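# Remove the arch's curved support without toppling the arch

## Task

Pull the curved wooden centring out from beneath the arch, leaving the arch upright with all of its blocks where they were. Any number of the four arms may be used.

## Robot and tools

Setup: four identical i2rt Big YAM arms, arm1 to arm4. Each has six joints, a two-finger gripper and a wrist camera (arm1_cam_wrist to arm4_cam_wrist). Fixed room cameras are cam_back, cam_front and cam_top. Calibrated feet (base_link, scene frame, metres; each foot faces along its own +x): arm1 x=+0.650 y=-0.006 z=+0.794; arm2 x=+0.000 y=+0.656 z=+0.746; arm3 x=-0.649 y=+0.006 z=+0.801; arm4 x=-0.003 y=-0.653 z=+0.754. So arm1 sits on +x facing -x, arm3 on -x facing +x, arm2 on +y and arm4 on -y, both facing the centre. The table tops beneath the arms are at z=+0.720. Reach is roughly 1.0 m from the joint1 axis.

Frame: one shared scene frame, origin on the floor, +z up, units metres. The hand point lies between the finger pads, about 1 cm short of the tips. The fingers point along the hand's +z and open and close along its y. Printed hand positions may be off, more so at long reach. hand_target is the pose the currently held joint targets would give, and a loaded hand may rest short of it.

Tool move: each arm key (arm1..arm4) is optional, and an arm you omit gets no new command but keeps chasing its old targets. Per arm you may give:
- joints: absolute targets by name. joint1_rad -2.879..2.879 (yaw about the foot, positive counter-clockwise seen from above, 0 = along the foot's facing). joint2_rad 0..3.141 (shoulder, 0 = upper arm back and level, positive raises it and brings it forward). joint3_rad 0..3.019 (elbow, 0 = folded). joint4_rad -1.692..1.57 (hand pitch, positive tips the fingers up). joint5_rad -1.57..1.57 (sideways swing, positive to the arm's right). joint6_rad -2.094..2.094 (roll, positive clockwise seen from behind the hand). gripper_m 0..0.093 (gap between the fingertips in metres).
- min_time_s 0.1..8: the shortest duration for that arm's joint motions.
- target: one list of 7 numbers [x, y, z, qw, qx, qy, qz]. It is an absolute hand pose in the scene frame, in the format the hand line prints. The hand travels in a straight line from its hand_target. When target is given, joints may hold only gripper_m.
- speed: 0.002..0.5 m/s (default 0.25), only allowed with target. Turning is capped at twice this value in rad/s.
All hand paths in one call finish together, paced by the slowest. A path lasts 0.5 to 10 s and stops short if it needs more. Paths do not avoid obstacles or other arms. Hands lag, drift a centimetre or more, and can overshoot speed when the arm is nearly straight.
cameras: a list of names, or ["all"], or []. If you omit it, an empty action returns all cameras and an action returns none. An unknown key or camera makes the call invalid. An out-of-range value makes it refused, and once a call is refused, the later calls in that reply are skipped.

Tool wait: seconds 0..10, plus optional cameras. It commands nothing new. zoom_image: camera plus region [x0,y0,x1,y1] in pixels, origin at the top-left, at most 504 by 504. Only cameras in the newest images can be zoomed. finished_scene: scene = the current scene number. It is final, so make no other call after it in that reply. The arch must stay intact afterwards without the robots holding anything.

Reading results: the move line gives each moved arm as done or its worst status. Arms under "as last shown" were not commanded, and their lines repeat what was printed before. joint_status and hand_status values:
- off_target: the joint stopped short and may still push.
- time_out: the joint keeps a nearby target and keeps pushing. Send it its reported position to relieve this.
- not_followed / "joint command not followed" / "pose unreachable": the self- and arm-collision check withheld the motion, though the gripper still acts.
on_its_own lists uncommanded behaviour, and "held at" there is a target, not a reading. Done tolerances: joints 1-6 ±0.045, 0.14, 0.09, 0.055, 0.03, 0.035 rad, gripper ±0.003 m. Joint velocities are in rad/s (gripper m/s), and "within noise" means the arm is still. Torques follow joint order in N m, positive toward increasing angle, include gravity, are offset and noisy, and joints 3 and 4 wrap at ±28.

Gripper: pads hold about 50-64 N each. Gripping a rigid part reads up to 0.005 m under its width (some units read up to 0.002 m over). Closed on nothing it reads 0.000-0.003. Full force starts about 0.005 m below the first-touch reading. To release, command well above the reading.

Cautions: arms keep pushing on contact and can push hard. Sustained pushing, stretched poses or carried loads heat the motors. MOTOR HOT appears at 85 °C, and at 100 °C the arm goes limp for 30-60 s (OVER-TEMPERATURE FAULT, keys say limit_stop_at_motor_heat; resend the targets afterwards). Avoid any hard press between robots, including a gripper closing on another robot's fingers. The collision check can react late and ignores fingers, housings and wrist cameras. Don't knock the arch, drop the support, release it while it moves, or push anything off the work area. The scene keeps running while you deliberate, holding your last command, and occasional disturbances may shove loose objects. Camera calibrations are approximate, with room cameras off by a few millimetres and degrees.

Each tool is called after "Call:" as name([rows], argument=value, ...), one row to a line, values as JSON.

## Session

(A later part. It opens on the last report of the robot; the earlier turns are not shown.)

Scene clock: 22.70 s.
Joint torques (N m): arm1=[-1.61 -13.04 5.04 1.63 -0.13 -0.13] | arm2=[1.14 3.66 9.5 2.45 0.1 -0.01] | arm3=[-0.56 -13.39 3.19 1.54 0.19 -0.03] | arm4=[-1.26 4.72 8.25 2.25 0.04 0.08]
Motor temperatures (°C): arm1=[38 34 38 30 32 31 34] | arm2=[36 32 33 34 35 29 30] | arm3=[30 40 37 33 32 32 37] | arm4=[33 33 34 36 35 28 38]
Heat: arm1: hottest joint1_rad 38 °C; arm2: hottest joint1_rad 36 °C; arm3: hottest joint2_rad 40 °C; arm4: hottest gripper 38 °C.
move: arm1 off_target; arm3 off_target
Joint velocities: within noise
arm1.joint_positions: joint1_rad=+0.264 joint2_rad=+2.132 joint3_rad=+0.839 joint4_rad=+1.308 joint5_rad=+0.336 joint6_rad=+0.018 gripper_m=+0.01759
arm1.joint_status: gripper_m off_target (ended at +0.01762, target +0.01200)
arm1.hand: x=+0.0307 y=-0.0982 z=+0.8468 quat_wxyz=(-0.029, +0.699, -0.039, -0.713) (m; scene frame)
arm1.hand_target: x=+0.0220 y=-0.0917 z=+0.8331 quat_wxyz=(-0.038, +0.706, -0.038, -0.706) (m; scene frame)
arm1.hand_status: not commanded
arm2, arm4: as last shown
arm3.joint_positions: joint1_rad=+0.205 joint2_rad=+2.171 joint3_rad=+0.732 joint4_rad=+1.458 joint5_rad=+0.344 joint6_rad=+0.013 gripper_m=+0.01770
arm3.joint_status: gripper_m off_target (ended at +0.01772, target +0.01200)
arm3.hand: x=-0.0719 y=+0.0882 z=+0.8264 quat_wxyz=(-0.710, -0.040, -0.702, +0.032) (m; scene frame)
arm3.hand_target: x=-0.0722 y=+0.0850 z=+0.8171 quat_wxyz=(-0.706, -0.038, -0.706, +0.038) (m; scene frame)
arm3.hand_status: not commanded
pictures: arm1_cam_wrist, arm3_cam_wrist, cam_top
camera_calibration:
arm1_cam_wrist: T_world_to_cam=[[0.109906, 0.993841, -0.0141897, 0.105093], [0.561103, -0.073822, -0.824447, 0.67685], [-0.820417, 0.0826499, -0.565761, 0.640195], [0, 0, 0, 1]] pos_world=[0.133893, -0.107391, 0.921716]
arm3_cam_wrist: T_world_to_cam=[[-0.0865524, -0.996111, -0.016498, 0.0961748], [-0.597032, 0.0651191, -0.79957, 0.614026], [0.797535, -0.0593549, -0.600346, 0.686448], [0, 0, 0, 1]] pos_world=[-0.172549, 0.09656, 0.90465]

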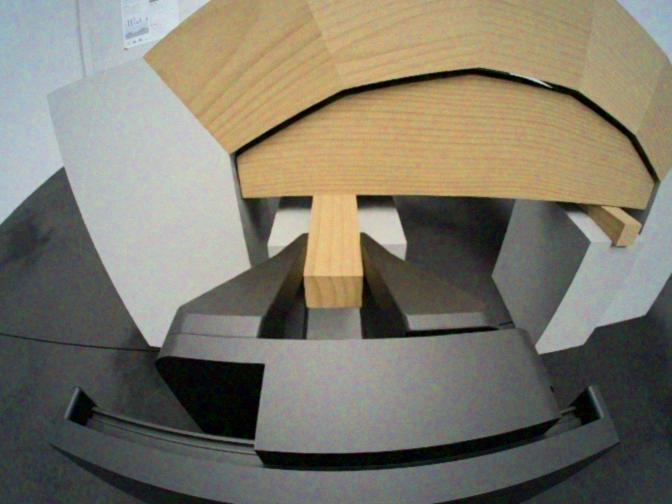

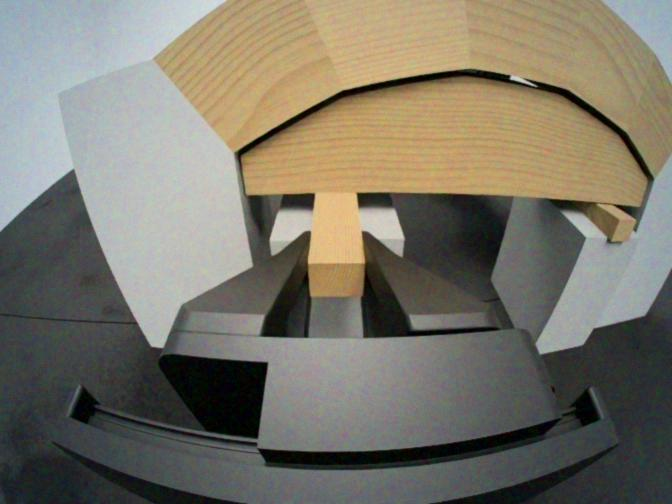

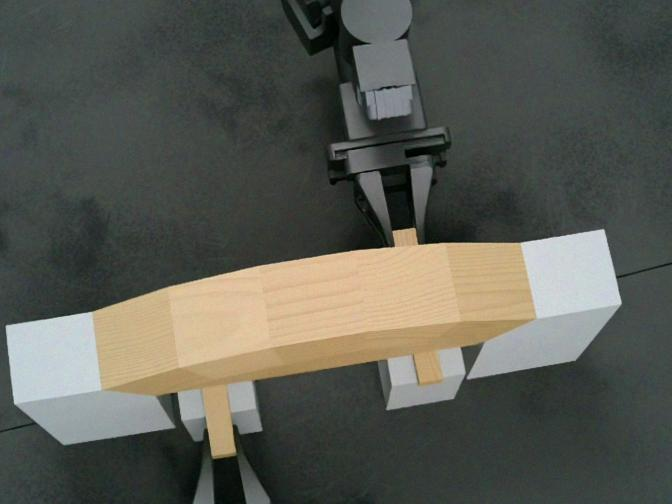

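Call:
move(arm3={"target":[-0.102,0.0882,0.8201,0.7061,0.0379,0.7061,-0.0379],"speed":0.04}, arm1={"target":[0.052,-0.0949,0.8361,0.0379,-0.7061,0.0379,0.7061],"speed":0.04}, cameras=["arm1_cam_wrist","arm3_cam_wrist","cam_back"])

Scene clock: 24.70 s.
Joint torques (N m): arm1=[0.21 -14.97 1.4 2.52 0.16 -0.18] | arm2=[1.26 3.72 9.5 2.47 0.1 -0.02] | arm3=[0.5 -14.04 1.25 1.78 0.26 0.01] | arm4=[-1.03 4.95 8.28 2.21 0.03 0.09]
Motor temperatures (°C): arm1=[37 35 38 30 32 31 34] | arm2=[36 32 33 34 35 29 30] | arm3=[30 40 37 33 32 32 37] | arm4=[33 33 34 36 35 28 38]
Heat: arm1: hottest joint3_rad 38 °C; arm2: hottest joint1_rad 36 °C; arm3: hottest joint2_rad 40 °C; arm4: hottest gripper 38 °C.
move: arm1 off_target; arm3 done
Joint velocities: within noise
arm1.joint_positions: joint1_rad=+0.264 joint2_rad=+2.130 joint3_rad=+0.802 joint4_rad=+1.342 joint5_rad=+0.350 joint6_rad=+0.017 gripper_m=+0.01759
arm1.joint_status: not commanded
arm1.hand: x=+0.0440 y=-0.0925 z=+0.8439 quat_wxyz=(-0.035, +0.699, -0.044, -0.713) (m; scene frame)
arm1.hand_target: x=+0.0519 y=-0.0947 z=+0.8362 quat_wxyz=(-0.038, +0.706, -0.038, -0.706) (m; scene frame)
arm1.hand_status: off_target (0.011 m and 1.3 deg from the pose sent, 0.024 m and 1.5 deg at the start)
arm2.joint_positions: joint1_rad=-0.491 joint2_rad=+0.571 joint3_rad=+1.396 joint4_rad=-1.145 joint5_rad=+0.158 joint6_rad=+0.378 gripper_m=+0.09396
arm2.joint_status: not commanded
arm2.hand: x=-0.1424 y=+0.4717 z=+1.3418 quat_wxyz=(-0.330, -0.780, -0.216, +0.486) (m; scene frame)
arm2.hand_target: x=-0.1404 y=+0.4751 z=+1.3501 quat_wxyz=(-0.336, -0.774, -0.213, +0.492) (m; scene frame)
arm2.hand_status: not commanded
arm3.joint_positions: joint1_rad=+0.215 joint2_rad=+2.171 joint3_rad=+0.668 joint4_rad=+1.514 joint5_rad=+0.368 joint6_rad=+0.012 gripper_m=+0.01770
arm3.joint_status: not commanded
arm3.hand: x=-0.0968 y=+0.0838 z=+0.8223 quat_wxyz=(-0.707, -0.043, -0.704, +0.038) (m; scene frame)
arm3.hand_target: x=-0.1020 y=+0.0882 z=+0.8200 quat_wxyz=(-0.706, -0.038, -0.706, +0.038) (m; scene frame)
arm3.hand_status: done (0.007 m and 0.7 deg from the pose sent, 0.031 m and 1.0 deg at the start)
arm4.joint_positions: joint1_rad=-0.377 joint2_rad=+0.615 joint3_rad=+1.493 joint4_rad=-1.274 joint5_rad=+0.157 joint6_rad=-0.616 gripper_m=+0.09396
arm4.joint_status: not commanded
arm4.hand: x=+0.0978 y=-0.4603 z=+1.3602 quat_wxyz=(-0.554, +0.623, -0.545, -0.090) (m; scene frame)
arm4.hand_target: x=+0.0963 y=-0.4637 z=+1.3683 quat_wxyz=(-0.562, +0.618, -0.542, -0.093) (m; scene frame)
arm4.hand_status: not commanded
pictures: arm1_cam_wrist, arm3_cam_wrist, cam_back
camera_calibration:
arm1_cam_wrist: T_world_to_cam=[[0.123949, 0.992191, -0.0139385, 0.096998], [0.560312, -0.0815759, -0.824255, 0.666506], [-0.818955, 0.0943554, -0.566048, 0.650287], [0, 0, 0, 1]] pos_world=[0.147082, -0.103228, 0.918816]
arm3_cam_wrist: T_world_to_cam=[[-0.100763, -0.994826, -0.012946, 0.0851387], [-0.602378, 0.0713587, -0.795015, 0.59131], [0.791825, -0.0723095, -0.606452, 0.709136], [0, 0, 0, 1]] pos_world=[-0.19674, 0.0937803, 0.90126]

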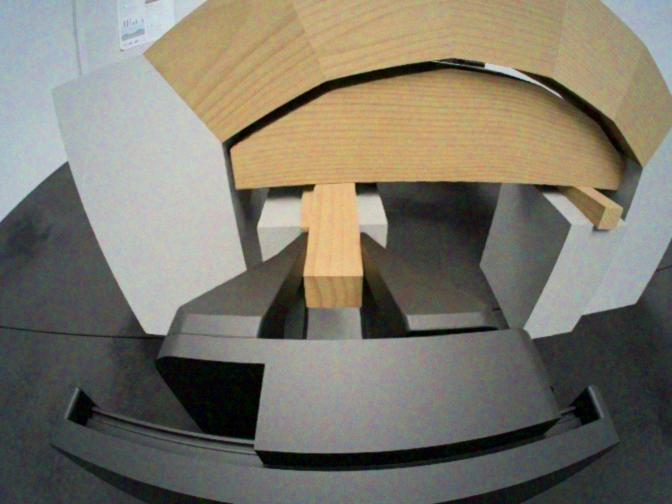

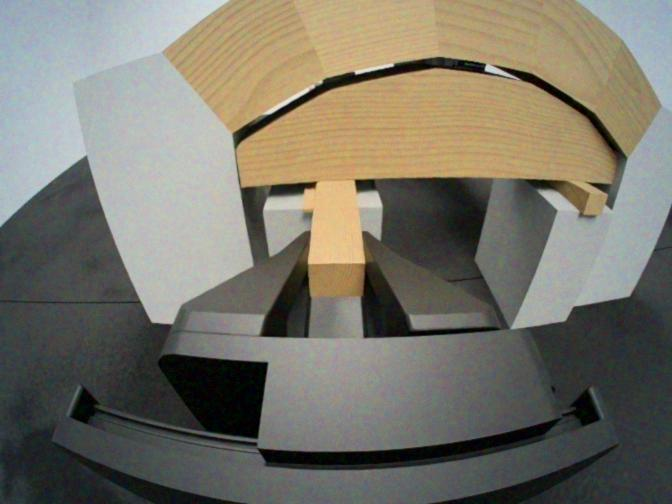

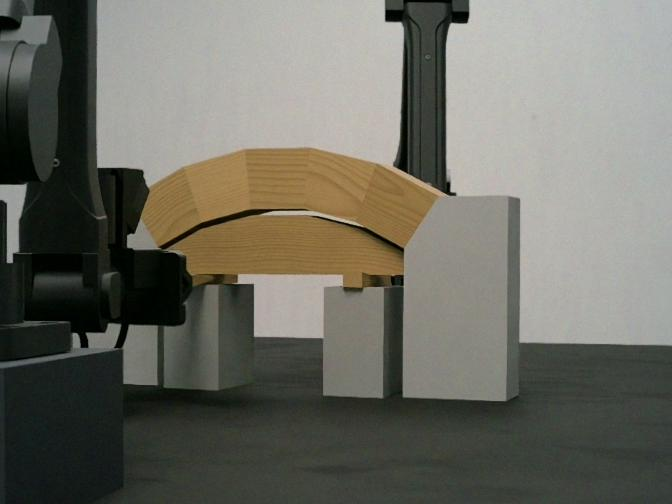

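Call:
zoom_image(camera="arm1_cam_wrist", region=[220, 140, 460, 340])

Call:
zoom_image(camera="arm3_cam_wrist", region=[220, 20, 640, 340])

Call:
zoom_image(camera="cam_back", region=[140, 180, 440, 400])

Scaled by 2.100 from the camera's 672x504 image, which has a finer 960x720 frame.

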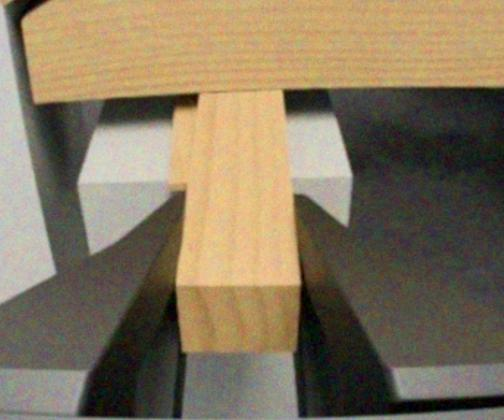

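Scaled by 1.200 from the camera's 672x504 image, which has a finer 960x720 frame.

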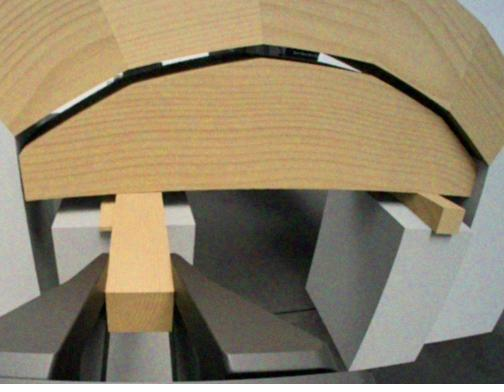

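Scaled by 1.680 from the camera's 672x504 image, which has a finer 960x720 frame.

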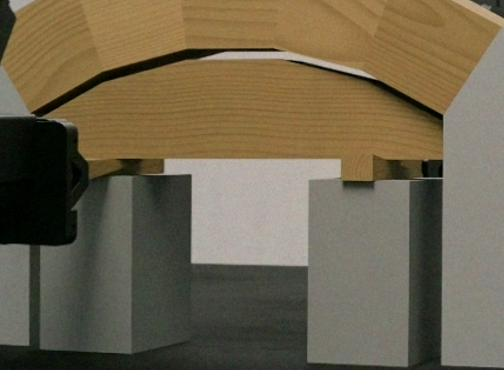

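Call:
move(arm3={"target":[-0.16,0.0945,0.817,0.7061,0.0379,0.7061,-0.0379],"speed":0.05}, arm1={"target":[0.11,-0.1011,0.833,0.0379,-0.7061,0.0379,0.7061],"speed":0.05}, cameras=["arm1_cam_wrist","arm3_cam_wrist","cam_back"])

Call:
zoom_image(camera="cam_back", region=[140, 180, 440, 400])

Scene clock: 28.60 s.
Joint torques (N m): arm1=[0.85 -13.63 1.13 2.97 0.13 -0.18] | arm2=[1.03 3.72 9.48 2.45 0.11 -0.01] | arm3=[0.44 -14.1 0.51 1.36 0.31 0.2] | arm4=[-1.44 4.78 8.17 2.36 0.06 0.09]
Motor temperatures (°C): arm1=[37 35 37 30 32 31 34] | arm2=[36 32 34 34 35 29 30] | arm3=[30 40 37 33 32 32 38] | arm4=[33 33 34 36 35 28 37]
Heat: arm1: hottest joint1_rad 37 °C; arm2: hottest joint1_rad 36 °C; arm3: hottest joint2_rad 40 °C; arm4: hottest gripper 37 °C.
move: arm1 done; arm3 off_target
Joint velocities: within noise
arm1.joint_positions: joint1_rad=+0.310 joint2_rad=+2.117 joint3_rad=+0.643 joint4_rad=+1.461 joint5_rad=+0.404 joint6_rad=+0.017 gripper_m=+0.01759
arm1.joint_status: not commanded
arm1.hand: x=+0.1056 y=-0.0941 z=+0.8310 quat_wxyz=(-0.041, +0.708, -0.044, -0.704) (m; scene frame)
arm1.hand_target: x=+0.1099 y=-0.1010 z=+0.8330 quat_wxyz=(-0.038, +0.706, -0.038, -0.706) (m; scene frame)
arm1.hand_status: done (0.008 m and 0.8 deg from the pose sent, 0.067 m and 1.3 deg at the start)
arm2, arm4: as last shown
arm3.joint_positions: joint1_rad=+0.284 joint2_rad=+2.141 joint3_rad=+0.513 joint4_rad=+1.556 joint5_rad=+0.443 joint6_rad=+0.023 gripper_m=+0.01770
arm3.joint_status: not commanded
arm3.hand: x=-0.1585 y=+0.0905 z=+0.8111 quat_wxyz=(-0.680, -0.039, -0.731, +0.047) (m; scene frame)
arm3.hand_target: x=-0.1595 y=+0.0946 z=+0.8175 quat_wxyz=(-0.684, -0.042, -0.727, +0.040) (m; scene frame)
arm3.hand_status: off_target (0.007 m and 4.3 deg from the pose sent, 0.064 m and 0.7 deg at the start; a joint's target at an end of its range on 45 of 53 steps)
pictures: arm1_cam_wrist, arm3_cam_wrist, cam_back
camera_calibration:
arm1_cam_wrist: T_world_to_cam=[[0.132729, 0.991145, -0.00372877, 0.081284], [0.58088, -0.0808355, -0.809966, 0.60726], [-0.803095, 0.10534, -0.586465, 0.709871], [0, 0, 0, 1]] pos_world=[0.20656, -0.106254, 0.908477]
arm3_cam_wrist: T_world_to_cam=[[-0.107386, -0.99417, 0.00970126, 0.0659624], [-0.662097, 0.0642309, -0.74666, 0.496721], [0.741684, -0.0866041, -0.665135, 0.792755], [0, 0, 0, 1]] pos_world=[-0.252013, 0.102329, 0.897531]

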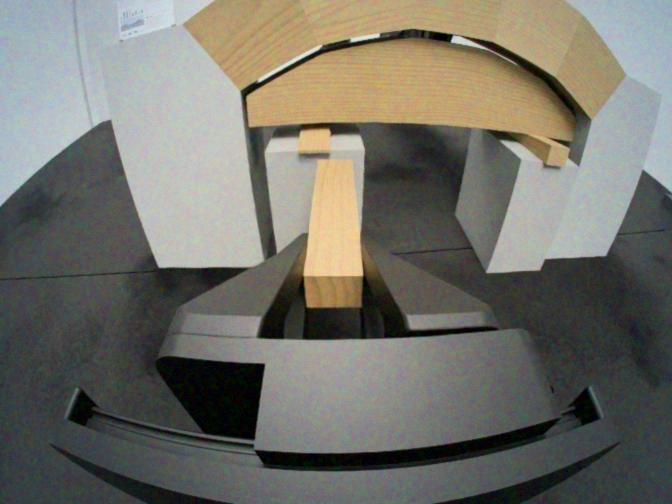

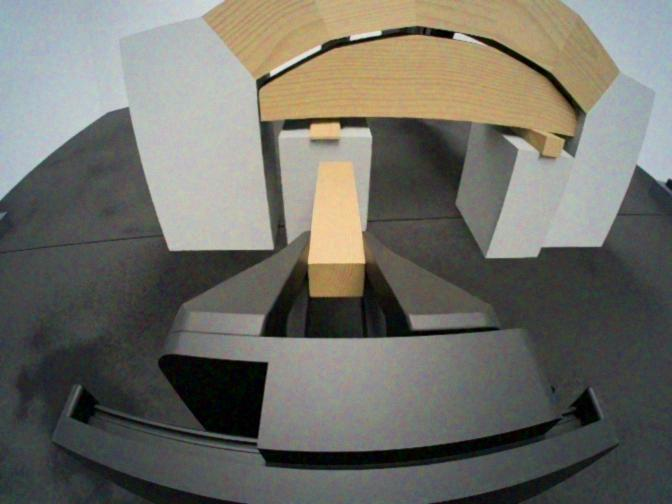

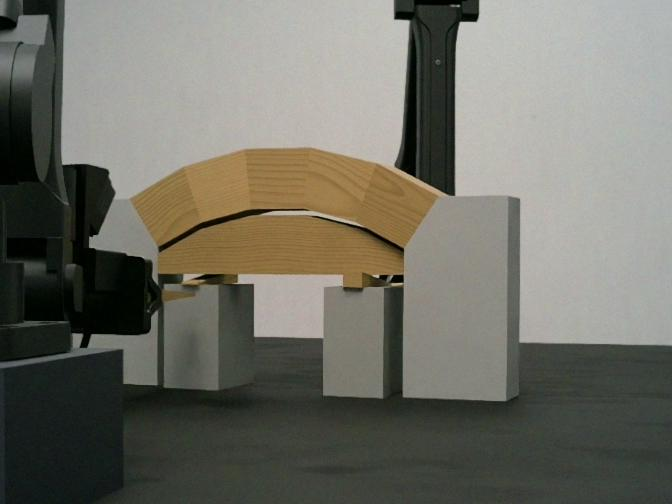

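Scaled by 1.680 from the camera's 672x504 image, which has a finer 960x720 frame.

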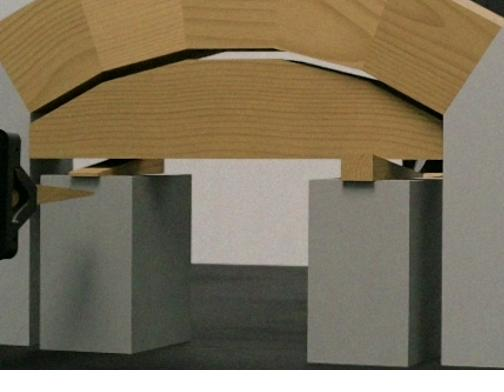

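Call:
move(arm3={"target":[-0.28,0.24,0.81,0.5291,-0.1464,0.8306,0.0933],"speed":0.2}, arm1={"target":[0.27,-0.24,0.83,-0.0933,-0.8306,-0.1464,0.5291],"speed":0.2}, cameras=["arm1_cam_wrist","arm3_cam_wrist","cam_back","cam_front","cam_top"])

Call:
zoom_image(camera="cam_front", region=[170, 130, 500, 380])

Call:
zoom_image(camera="cam_back", region=[120, 130, 480, 400])

Scene clock: 32.33 s.
Joint torques (N m): arm1=[0.85 -9.52 2.62 1.54 0 0.01] | arm2=[1.03 3.72 9.48 2.45 0.09 -0.01] | arm3=[0.73 -11.22 2.96 0.88 0.1 0.17] | arm4=[-0.73 4.78 8.47 2.28 0.04 0.1]
Motor temperatures (°C): arm1=[37 35 37 30 32 31 34] | arm2=[36 32 34 34 35 29 30] | arm3=[30 40 37 33 32 32 38] | arm4=[33 33 34 36 35 28 37]
Heat: arm1: hottest joint1_rad 37 °C; arm2: hottest joint1_rad 36 °C; arm3: hottest joint2_rad 40 °C; arm4: hottest gripper 37 °C.
move: arm1 done; arm3 done
Joint velocities: within noise
arm1.joint_positions: joint1_rad=+0.667 joint2_rad=+1.636 joint3_rad=+0.372 joint4_rad=+0.815 joint5_rad=+0.276 joint6_rad=+0.131 gripper_m=+0.01759
arm1.joint_status: not commanded
arm1.hand: x=+0.2635 y=-0.2358 z=+0.8287 quat_wxyz=(+0.087, +0.829, +0.143, -0.533) (m; scene frame)
arm1.hand_target: x=+0.2698 y=-0.2399 z=+0.8299 quat_wxyz=(+0.093, +0.831, +0.146, -0.529) (m; scene frame)
arm1.hand_status: done (0.008 m and 1.0 deg from the pose sent, 0.220 m and 36.3 deg at the start)
arm2, arm4: as last shown
arm3.joint_positions: joint1_rad=+0.638 joint2_rad=+1.752 joint3_rad=+0.342 joint4_rad=+0.954 joint5_rad=+0.307 joint6_rad=+0.136 gripper_m=+0.01770
arm3.joint_status: not commanded
arm3.hand: x=-0.2781 y=+0.2356 z=+0.8043 quat_wxyz=(-0.527, +0.147, -0.832, -0.085) (m; scene frame)
arm3.hand_target: x=-0.2800 y=+0.2400 z=+0.8099 quat_wxyz=(-0.529, +0.146, -0.831, -0.093) (m; scene frame)
arm3.hand_status: done (0.007 m and 1.0 deg from the pose sent, 0.193 m and 33.8 deg at the start)
pictures: arm1_cam_wrist, arm3_cam_wrist, cam_back, cam_front, cam_top
camera_calibration:
arm1_cam_wrist: T_world_to_cam=[[-0.318212, 0.947904, 0.0148339, 0.293935], [0.819754, 0.282984, -0.497918, 0.266476], [-0.476176, -0.146283, -0.867097, 0.93736], [0, 0, 0, 1]] pos_world=[0.321437, -0.216911, 0.941105]
arm3_cam_wrist: T_world_to_cam=[[0.344986, -0.938601, 0.00351538, 0.315101], [-0.835675, -0.308856, -0.454153, 0.207507], [0.427354, 0.153739, -0.890917, 0.926988], [0, 0, 0, 1]] pos_world=[-0.33145, 0.21733, 0.919002]

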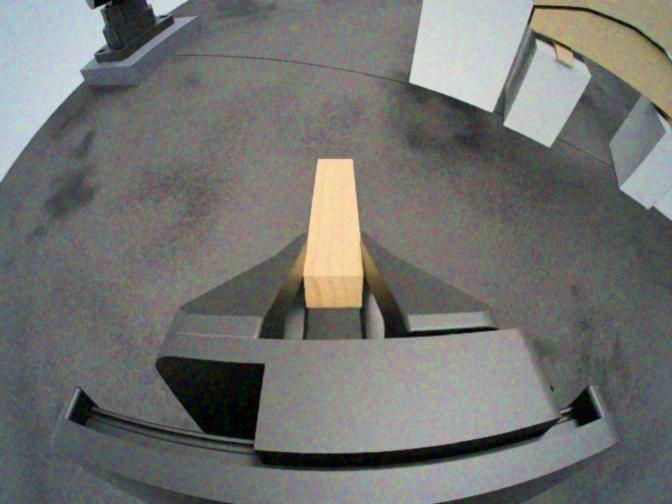

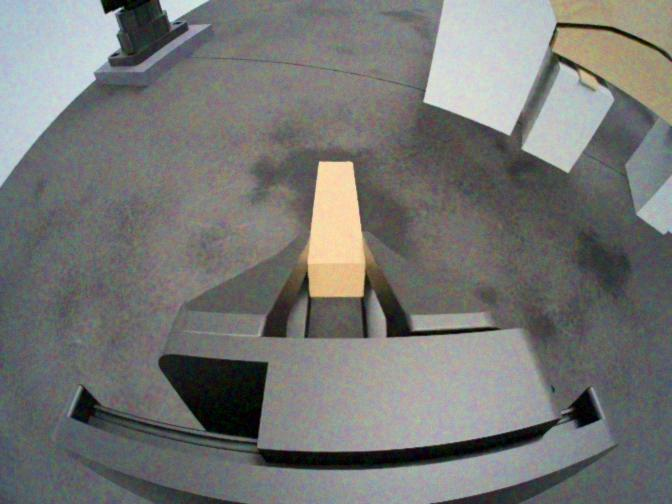

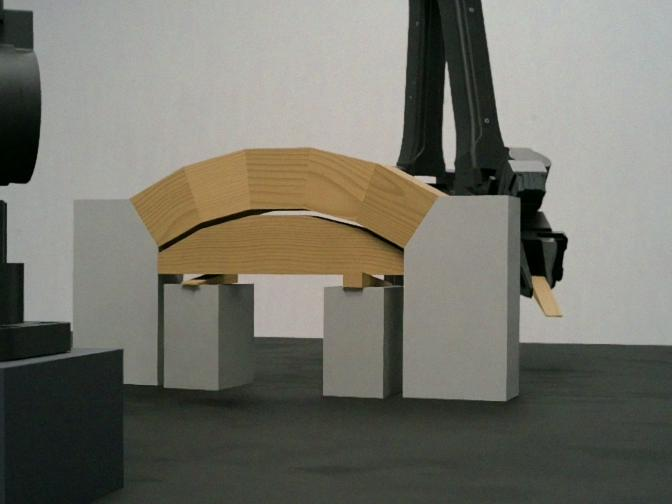

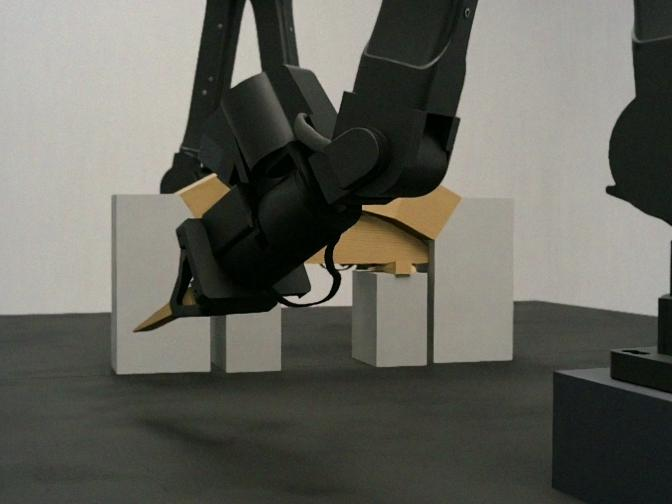

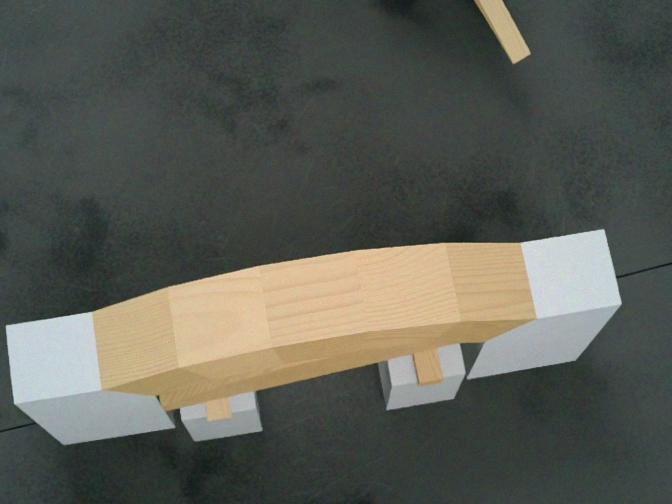

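Scaled by 1.527 from the camera's 672x504 image, which has a finer 960x720 frame.

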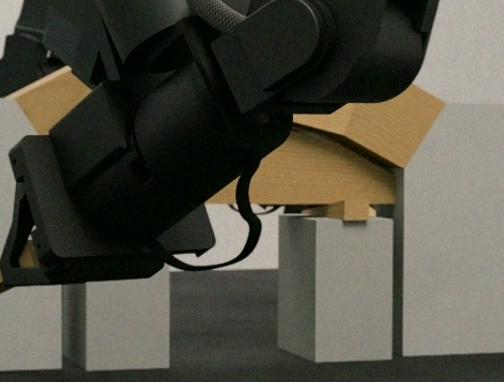

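Scaled by 1.400 from the camera's 672x504 image, which has a finer 960x720 frame.

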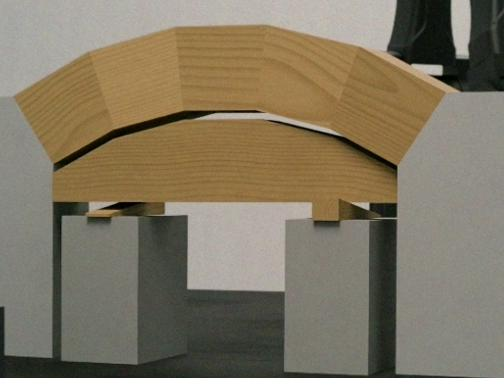

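Call:
move(arm3={"target":[-0.28,0.24,0.765,0.5291,-0.1464,0.8306,0.0933],"speed":0.08}, arm1={"target":[0.27,-0.24,0.783,-0.0933,-0.8306,-0.1464,0.5291],"speed":0.08}, cameras=["arm1_cam_wrist","arm3_cam_wrist","cam_back","cam_front"])

Scene clock: 35.17 s.
Joint torques (N m): arm1=[0.73 -7.41 1.83 3.37 0.06 0.01] | arm2=[1.2 3.72 9.54 2.47 0.08 0] | arm3=[0.56 -8.88 2.45 2.24 0.11 0.19] | arm4=[-1.32 4.48 8.29 2.29 0.04 0.09]
Motor temperatures (°C): arm1=[37 35 37 30 32 31 34] | arm2=[36 32 34 33 35 29 30] | arm3=[30 40 37 33 32 32 38] | arm4=[33 33 34 36 35 28 37]
Heat: arm1: hottest joint1_rad 37 °C; arm2: hottest joint1_rad 36 °C; arm3: hottest joint2_rad 40 °C; arm4: hottest gripper 37 °C.
move: arm1 done; arm3 done
Joint velocities: within noise
arm1.joint_positions: joint1_rad=+0.668 joint2_rad=+1.825 joint3_rad=+0.372 joint4_rad=+0.995 joint5_rad=+0.276 joint6_rad=+0.134 gripper_m=+0.01759
arm1.joint_status: not commanded
arm1.hand: x=+0.2659 y=-0.2341 z=+0.7878 quat_wxyz=(+0.086, +0.831, +0.144, -0.530) (m; scene frame)
arm1.hand_target: x=+0.2700 y=-0.2399 z=+0.7832 quat_wxyz=(+0.093, +0.831, +0.146, -0.529) (m; scene frame)
arm1.hand_status: done (0.009 m and 0.9 deg from the pose sent, 0.046 m and 1.0 deg at the start)
arm2, arm4: as last shown
arm3.joint_positions: joint1_rad=+0.638 joint2_rad=+1.944 joint3_rad=+0.349 joint4_rad=+1.128 joint5_rad=+0.307 joint6_rad=+0.138 gripper_m=+0.01770
arm3.joint_status: not commanded
arm3.hand: x=-0.2823 y=+0.2323 z=+0.7651 quat_wxyz=(-0.524, +0.148, -0.835, -0.084) (m; scene frame)
arm3.hand_target: x=-0.2802 y=+0.2400 z=+0.7650 quat_wxyz=(-0.529, +0.147, -0.831, -0.093) (m; scene frame)
arm3.hand_status: done (0.008 m and 1.4 deg from the pose sent, 0.040 m and 1.0 deg at the start)
pictures: arm1_cam_wrist, arm3_cam_wrist, cam_back, cam_front
camera_calibration:
arm1_cam_wrist: T_world_to_cam=[[-0.318402, 0.94783, 0.0154433, 0.293278], [0.8234, 0.284601, -0.490932, 0.237612], [-0.469715, -0.143598, -0.871061, 0.905218], [0, 0, 0, 1]] pos_world=[0.322925, -0.215616, 0.900622]
arm3_cam_wrist: T_world_to_cam=[[0.344272, -0.938857, 0.00486443, 0.31238], [-0.839502, -0.310151, -0.446142, 0.178274], [0.420372, 0.14951, -0.894949, 0.896455], [0, 0, 0, 1]] pos_world=[-0.334727, 0.214543, 0.880297]

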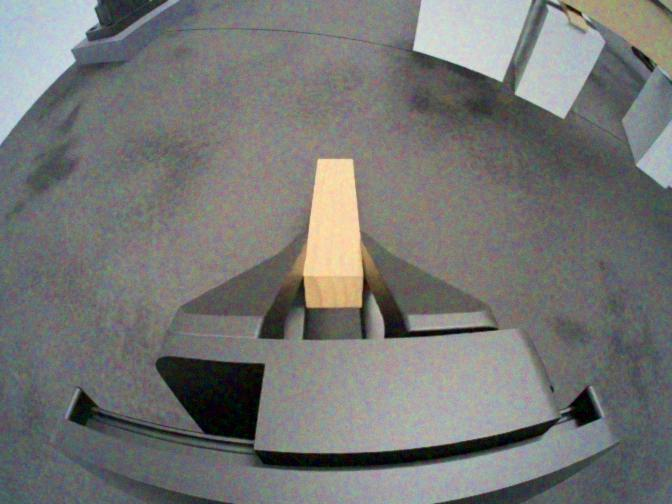

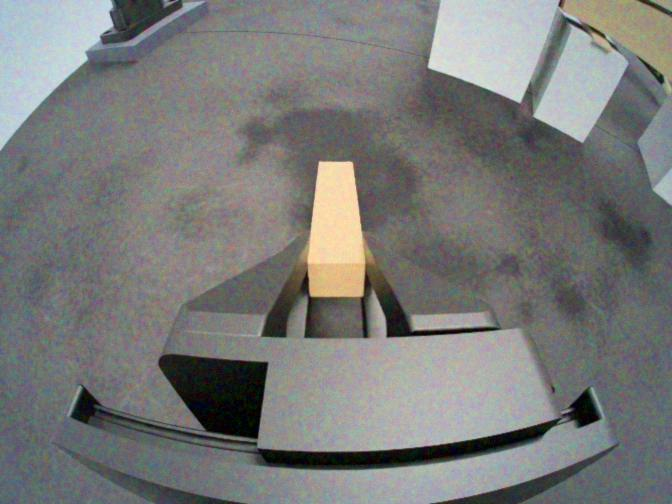

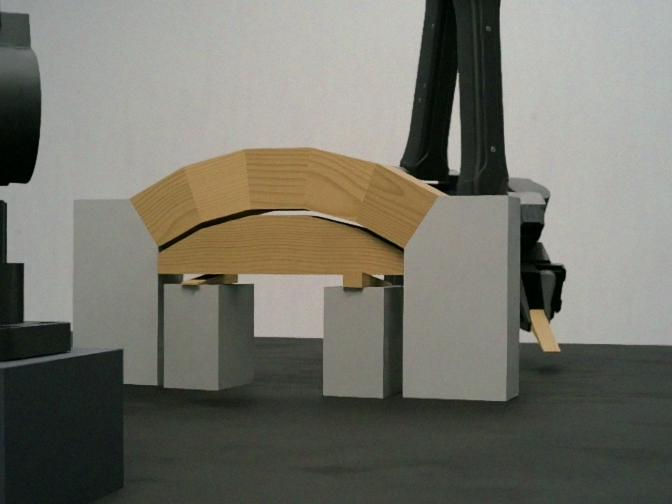

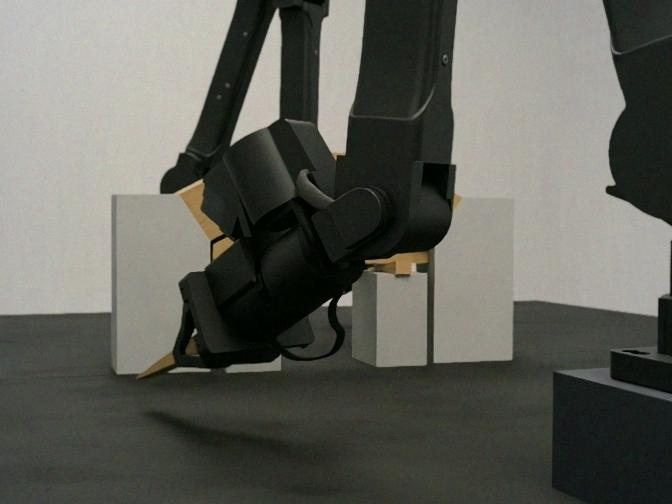

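Call:
move(arm3={"target":[-0.28,0.24,0.745,0.5291,-0.1464,0.8306,0.0933],"speed":0.06}, arm1={"target":[0.27,-0.24,0.763,-0.0933,-0.8306,-0.1464,0.5291],"speed":0.06}, cameras=["cam_back","cam_front"])

Call:
zoom_image(camera="cam_back", region=[440, 220, 640, 420])

Call:
zoom_image(camera="cam_front", region=[100, 250, 350, 450])

Scene clock: 36.73 s.
Joint torques (N m): arm1=[0.67 -7.77 1.91 3.38 0.08 0.01] | arm2=[1.26 3.66 9.43 2.45 0.09 -0.01] | arm3=[0.56 -9.17 1.44 2.15 0.11 0.18] | arm4=[-0.73 4.37 8.43 2.37 0.07 0.07]
Motor temperatures (°C): arm1=[37 35 37 30 32 31 34] | arm2=[36 32 34 33 35 29 30] | arm3=[30 40 37 33 31 32 38] | arm4=[33 33 34 36 35 28 37]
Heat: arm1: hottest joint1_rad 37 °C; arm2: hottest joint1_rad 36 °C; arm3: hottest joint2_rad 40 °C; arm4: hottest gripper 37 °C.
move: arm1 done; arm3 done
Joint velocities: within noise
arm1.joint_positions: joint1_rad=+0.669 joint2_rad=+1.923 joint3_rad=+0.372 joint4_rad=+1.082 joint5_rad=+0.276 joint6_rad=+0.134 gripper_m=+0.01759
arm1.joint_status: not commanded
arm1.hand: x=+0.2701 y=-0.2311 z=+0.7652 quat_wxyz=(+0.084, +0.834, +0.146, -0.525) (m; scene frame)
arm1.hand_target: x=+0.2701 y=-0.2399 z=+0.7631 quat_wxyz=(+0.093, +0.831, +0.146, -0.529) (m; scene frame)
arm1.hand_status: done (0.009 m and 1.2 deg from the pose sent, 0.026 m and 0.9 deg at the start)
arm2, arm4: as last shown
arm3.joint_positions: joint1_rad=+0.638 joint2_rad=+2.041 joint3_rad=+0.371 joint4_rad=+1.211 joint5_rad=+0.307 joint6_rad=+0.138 gripper_m=+0.01770
arm3.joint_status: not commanded
arm3.hand: x=-0.2802 y=+0.2340 z=+0.7476 quat_wxyz=(-0.527, +0.147, -0.833, -0.085) (m; scene frame)
arm3.hand_target: x=-0.2801 y=+0.2400 z=+0.7451 quat_wxyz=(-0.529, +0.146, -0.831, -0.093) (m; scene frame)
arm3.hand_status: done (0.007 m and 1.0 deg from the pose sent, 0.022 m and 1.4 deg at the start)
pictures: cam_back, cam_front

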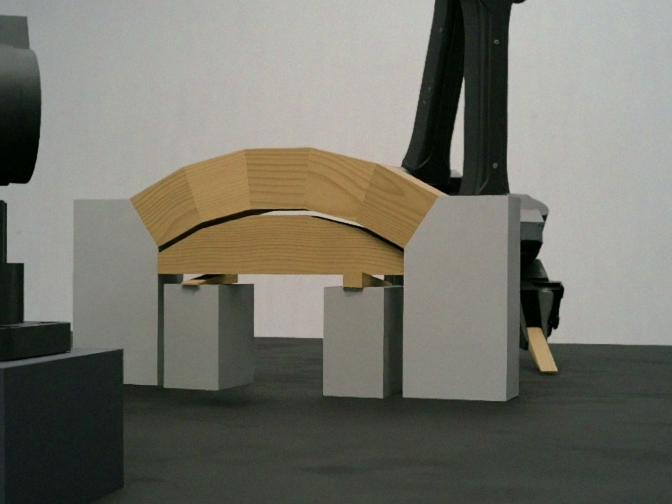

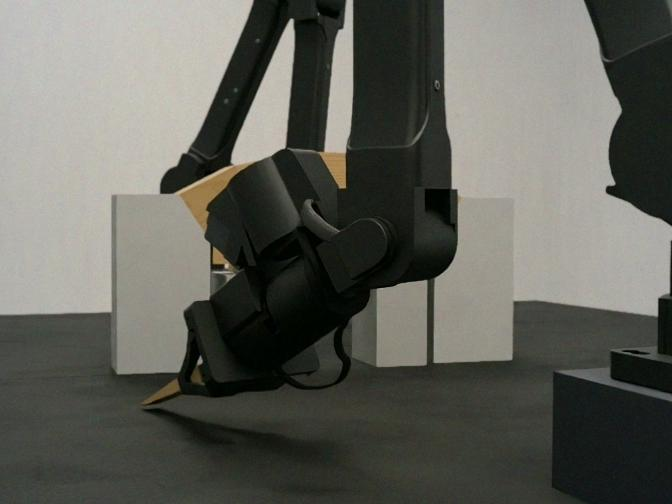

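Scaled by 2.520 from the camera's 672x504 image, which has a finer 960x720 frame.

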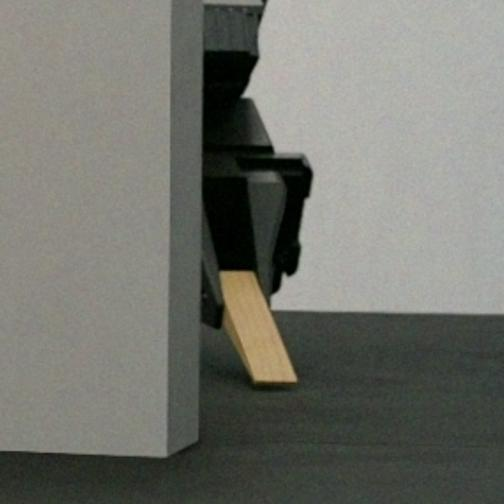

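Scaled by 2.016 from the camera's 672x504 image, which has a finer 960x720 frame.

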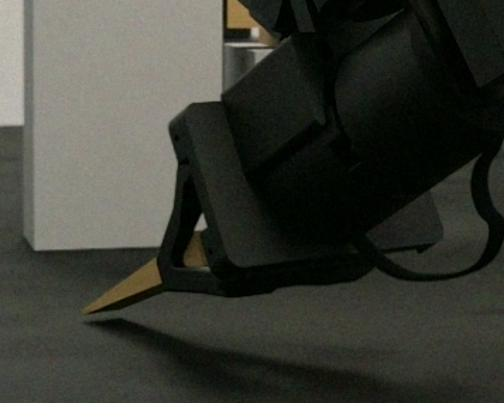

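Call:
move(arm3={"target":[-0.283,0.24,0.730,0.5291,-0.1464,0.8306,0.0933],"speed":0.05}, arm1={"target":[0.273,-0.24,0.748,-0.0933,-0.8306,-0.1464,0.5291],"speed":0.05}, cameras=["cam_back","cam_front"])

Call:
zoom_image(camera="cam_front", region=[100, 250, 350, 450])

Scene clock: 41.23 s.
Joint torques (N m): arm1=[0.73 -7.12 1.42 2.76 0.11 0.01] | arm2=[1.2 3.72 9.52 2.44 0.11 -0.02] | arm3=[0.73 -8.29 0.57 1.36 0.21 0.19] | arm4=[-1.14 4.66 8.24 2.22 0.03 0.08]
Motor temperatures (°C): arm1=[37 35 37 30 31 31 35] | arm2=[36 32 34 33 35 29 30] | arm3=[30 40 36 33 31 32 38] | arm4=[33 33 34 36 35 28 37]
Heat: arm1: hottest joint1_rad 37 °C; arm2: hottest joint1_rad 36 °C; arm3: hottest joint2_rad 40 °C; arm4: hottest gripper 37 °C.
move: arm1 off_target; arm3 off_target
Joint velocities: within noise
arm1.joint_positions: joint1_rad=+0.675 joint2_rad=+1.983 joint3_rad=+0.379 joint4_rad=+1.164 joint5_rad=+0.282 joint6_rad=+0.137 gripper_m=+0.01759
arm1.joint_status: not commanded
arm1.hand: x=+0.2694 y=-0.2338 z=+0.7593 quat_wxyz=(+0.090, +0.827, +0.142, -0.536) (m; scene frame)
arm1.hand_target: x=+0.2732 y=-0.2398 z=+0.7484 quat_wxyz=(+0.093, +0.831, +0.146, -0.529) (m; scene frame)
arm1.hand_status: off_target (0.013 m and 1.1 deg from the pose sent, 0.020 m and 1.2 deg at the start)
arm2, arm4: as last shown
arm3.joint_positions: joint1_rad=+0.643 joint2_rad=+2.100 joint3_rad=+0.386 joint4_rad=+1.293 joint5_rad=+0.310 joint6_rad=+0.139 gripper_m=+0.01770
arm3.joint_status: not commanded
arm3.hand: x=-0.2775 y=+0.2383 z=+0.7434 quat_wxyz=(-0.540, +0.143, -0.824, -0.093) (m; scene frame)
arm3.hand_target: x=-0.2832 y=+0.2397 z=+0.7304 quat_wxyz=(-0.529, +0.146, -0.831, -0.093) (m; scene frame)
arm3.hand_status: off_target (0.015 m and 1.6 deg from the pose sent, 0.019 m and 1.0 deg at the start)
pictures: cam_back, cam_front

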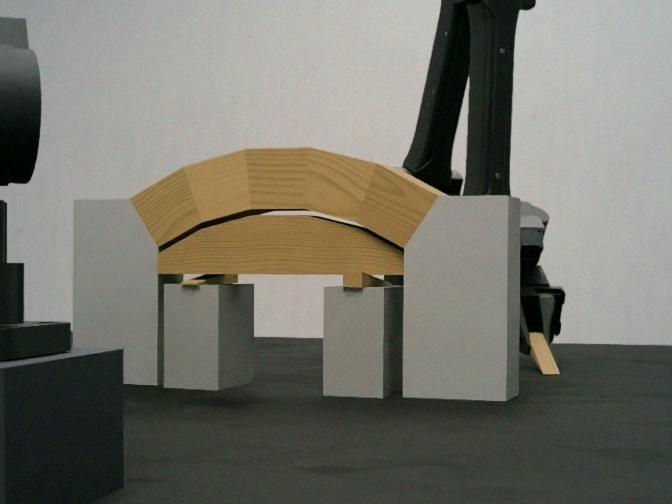

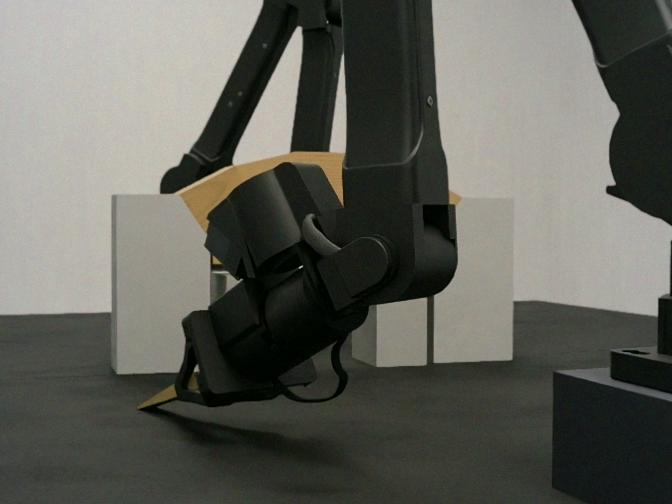

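Scaled by 2.016 from the camera's 672x504 image, which has a finer 960x720 frame.

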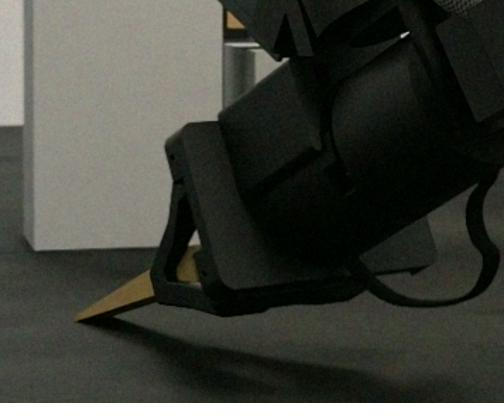

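Call:
move(arm3={"joints":{"gripper_m":0.035}}, arm1={"joints":{"gripper_m":0.035}}, cameras=["cam_front","cam_back"])

Call:
move(arm3={"target":[-0.33,0.22,0.80,0.5291,-0.1464,0.8306,0.0933],"speed":0.15}, arm1={"target":[0.33,-0.22,0.83,-0.0933,-0.8306,-0.1464,0.5291],"speed":0.15}, cameras=["arm1_cam_wrist","arm3_cam_wrist"])

Scene clock: 42.97 s.
Joint torques (N m): arm1=[0.67 -8.12 1.35 2.78 0.11 0.01] | arm2=[1.32 4.07 9.52 2.5 0.1 -0.03] | arm3=[0.62 -9.88 0.38 1.36 0.23 0.19] | arm4=[-1.2 4.72 8.32 2.32 0.06 0.1]
Motor temperatures (°C): arm1=[37 35 37 30 31 31 34] | arm2=[36 32 35 33 35 29 30] | arm3=[30 40 36 33 31 32 38] | arm4=[33 33 35 36 35 28 37]
Heat: arm1: hottest joint1_rad 37 °C; arm2: hottest joint1_rad 36 °C; arm3: hottest joint2_rad 40 °C; arm4: hottest gripper 37 °C.
move: arm1 done; arm3 done
Joint velocities: within noise
arm1.joint_positions: joint1_rad=+0.676 joint2_rad=+1.996 joint3_rad=+0.379 joint4_rad=+1.164 joint5_rad=+0.282 joint6_rad=+0.137 gripper_m=+0.03488
arm1.joint_status: all done
arm1.hand: x=+0.2713 y=-0.2328 z=+0.7539 quat_wxyz=(+0.087, +0.830, +0.144, -0.531) (m; scene frame)
arm1.hand_target: x=+0.2733 y=-0.2397 z=+0.7482 quat_wxyz=(+0.093, +0.831, +0.147, -0.529) (m; scene frame)
arm1.hand_status: not commanded
arm2, arm4: as last shown
arm3.joint_positions: joint1_rad=+0.643 joint2_rad=+2.117 joint3_rad=+0.386 joint4_rad=+1.293 joint5_rad=+0.310 joint6_rad=+0.140 gripper_m=+0.03491
arm3.joint_status: all done
arm3.hand: x=-0.2802 y=+0.2363 z=+0.7362 quat_wxyz=(-0.534, +0.145, -0.828, -0.090) (m; scene frame)
arm3.hand_target: x=-0.2832 y=+0.2397 z=+0.7303 quat_wxyz=(-0.529, +0.146, -0.831, -0.093) (m; scene frame)
arm3.hand_status: not commanded
pictures: cam_back, cam_front

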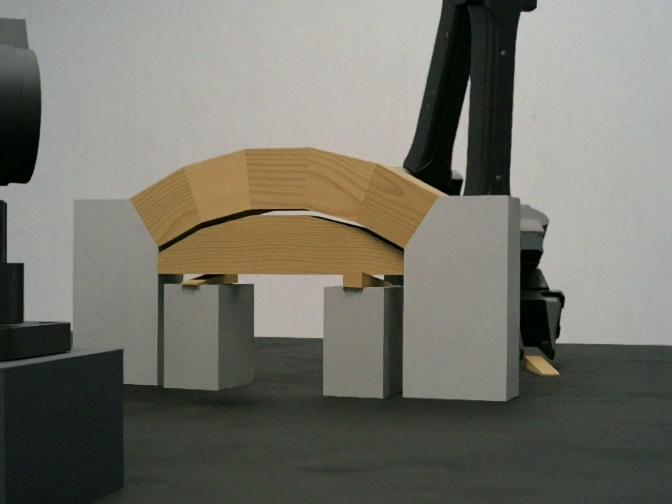

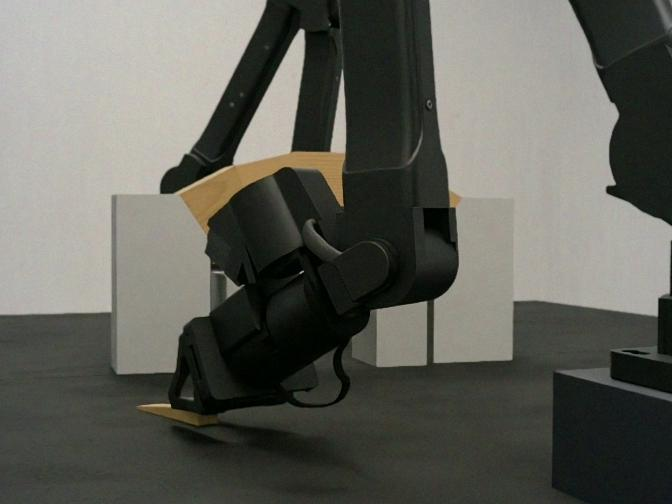

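Scene clock: 44.63 s.
Joint torques (N m): arm1=[0.73 -6.89 2.25 1.32 0.24 0.02] | arm2=[1.14 4.07 9.52 2.43 0.09 -0.01] | arm3=[0.67 -9.82 1.11 0.96 0.39 0.19] | arm4=[-1.49 4.48 8.23 2.37 0.06 0.03]
Motor temperatures (°C): arm1=[37 35 37 30 31 31 34] | arm2=[36 32 35 33 35 29 30] | arm3=[30 40 36 33 31 32 38] | arm4=[33 33 35 36 35 28 37]
Heat: arm1: hottest joint1_rad 37 °C; arm2: hottest joint1_rad 36 °C; arm3: hottest joint2_rad 40 °C; arm4: hottest gripper 37 °C.
move: arm1 done; arm3 done
Joint velocities: within noise
arm1.joint_positions: joint1_rad=+0.755 joint2_rad=+1.534 joint3_rad=+0.216 joint4_rad=+0.858 joint5_rad=+0.350 joint6_rad=+0.173 gripper_m=+0.03492
arm1.joint_status: not commanded
arm1.hand: x=+0.3240 y=-0.2178 z=+0.8300 quat_wxyz=(+0.089, +0.829, +0.144, -0.533) (m; scene frame)
arm1.hand_target: x=+0.3298 y=-0.2199 z=+0.8300 quat_wxyz=(+0.093, +0.830, +0.146, -0.529) (m; scene frame)
arm1.hand_status: done (0.006 m and 0.7 deg from the pose sent, 0.097 m and 0.8 deg at the start)
arm2, arm4: as last shown
arm3.joint_positions: joint1_rad=+0.706 joint2_rad=+1.779 joint3_rad=+0.213 joint4_rad=+1.104 joint5_rad=+0.362 joint6_rad=+0.168 gripper_m=+0.03494
arm3.joint_status: not commanded
arm3.hand: x=-0.3272 y=+0.2178 z=+0.7966 quat_wxyz=(-0.529, +0.148, -0.831, -0.088) (m; scene frame)
arm3.hand_target: x=-0.3300 y=+0.2199 z=+0.8000 quat_wxyz=(-0.529, +0.146, -0.830, -0.093) (m; scene frame)
arm3.hand_status: done (0.005 m and 0.6 deg from the pose sent, 0.083 m and 0.8 deg at the start)
pictures: arm1_cam_wrist, arm3_cam_wrist
camera_calibration:
arm1_cam_wrist: T_world_to_cam=[[-0.322372, 0.946543, 0.0115533, 0.299901], [0.818633, 0.284895, -0.498673, 0.213812], [-0.475307, -0.1513, -0.866713, 0.968195], [0, 0, 0, 1]] pos_world=[0.381836, -0.198295, 0.942305]
arm3_cam_wrist: T_world_to_cam=[[0.349267, -0.937023, -0.000864773, 0.319882], [-0.832954, -0.310053, -0.458317, 0.161957], [0.429185, 0.160795, -0.888789, 0.941164], [0, 0, 0, 1]] pos_world=[-0.380755, 0.198617, 0.911]

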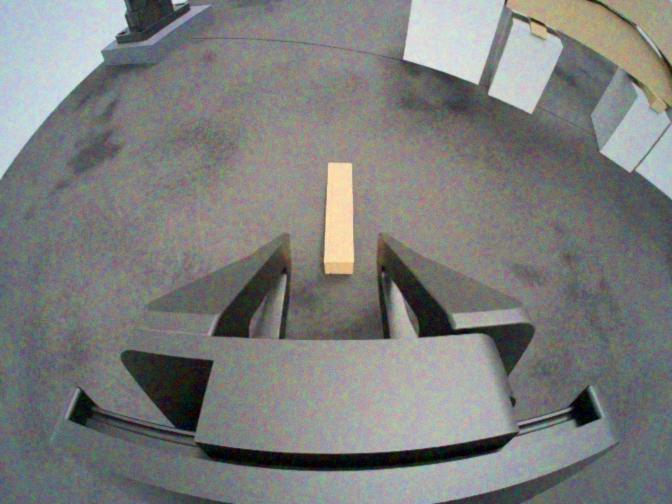

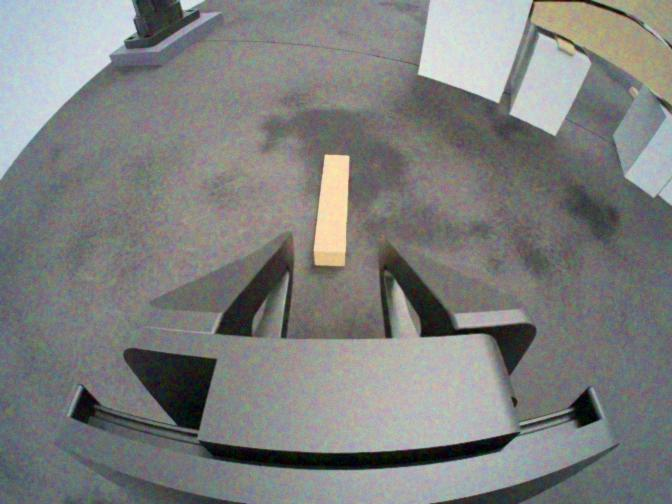

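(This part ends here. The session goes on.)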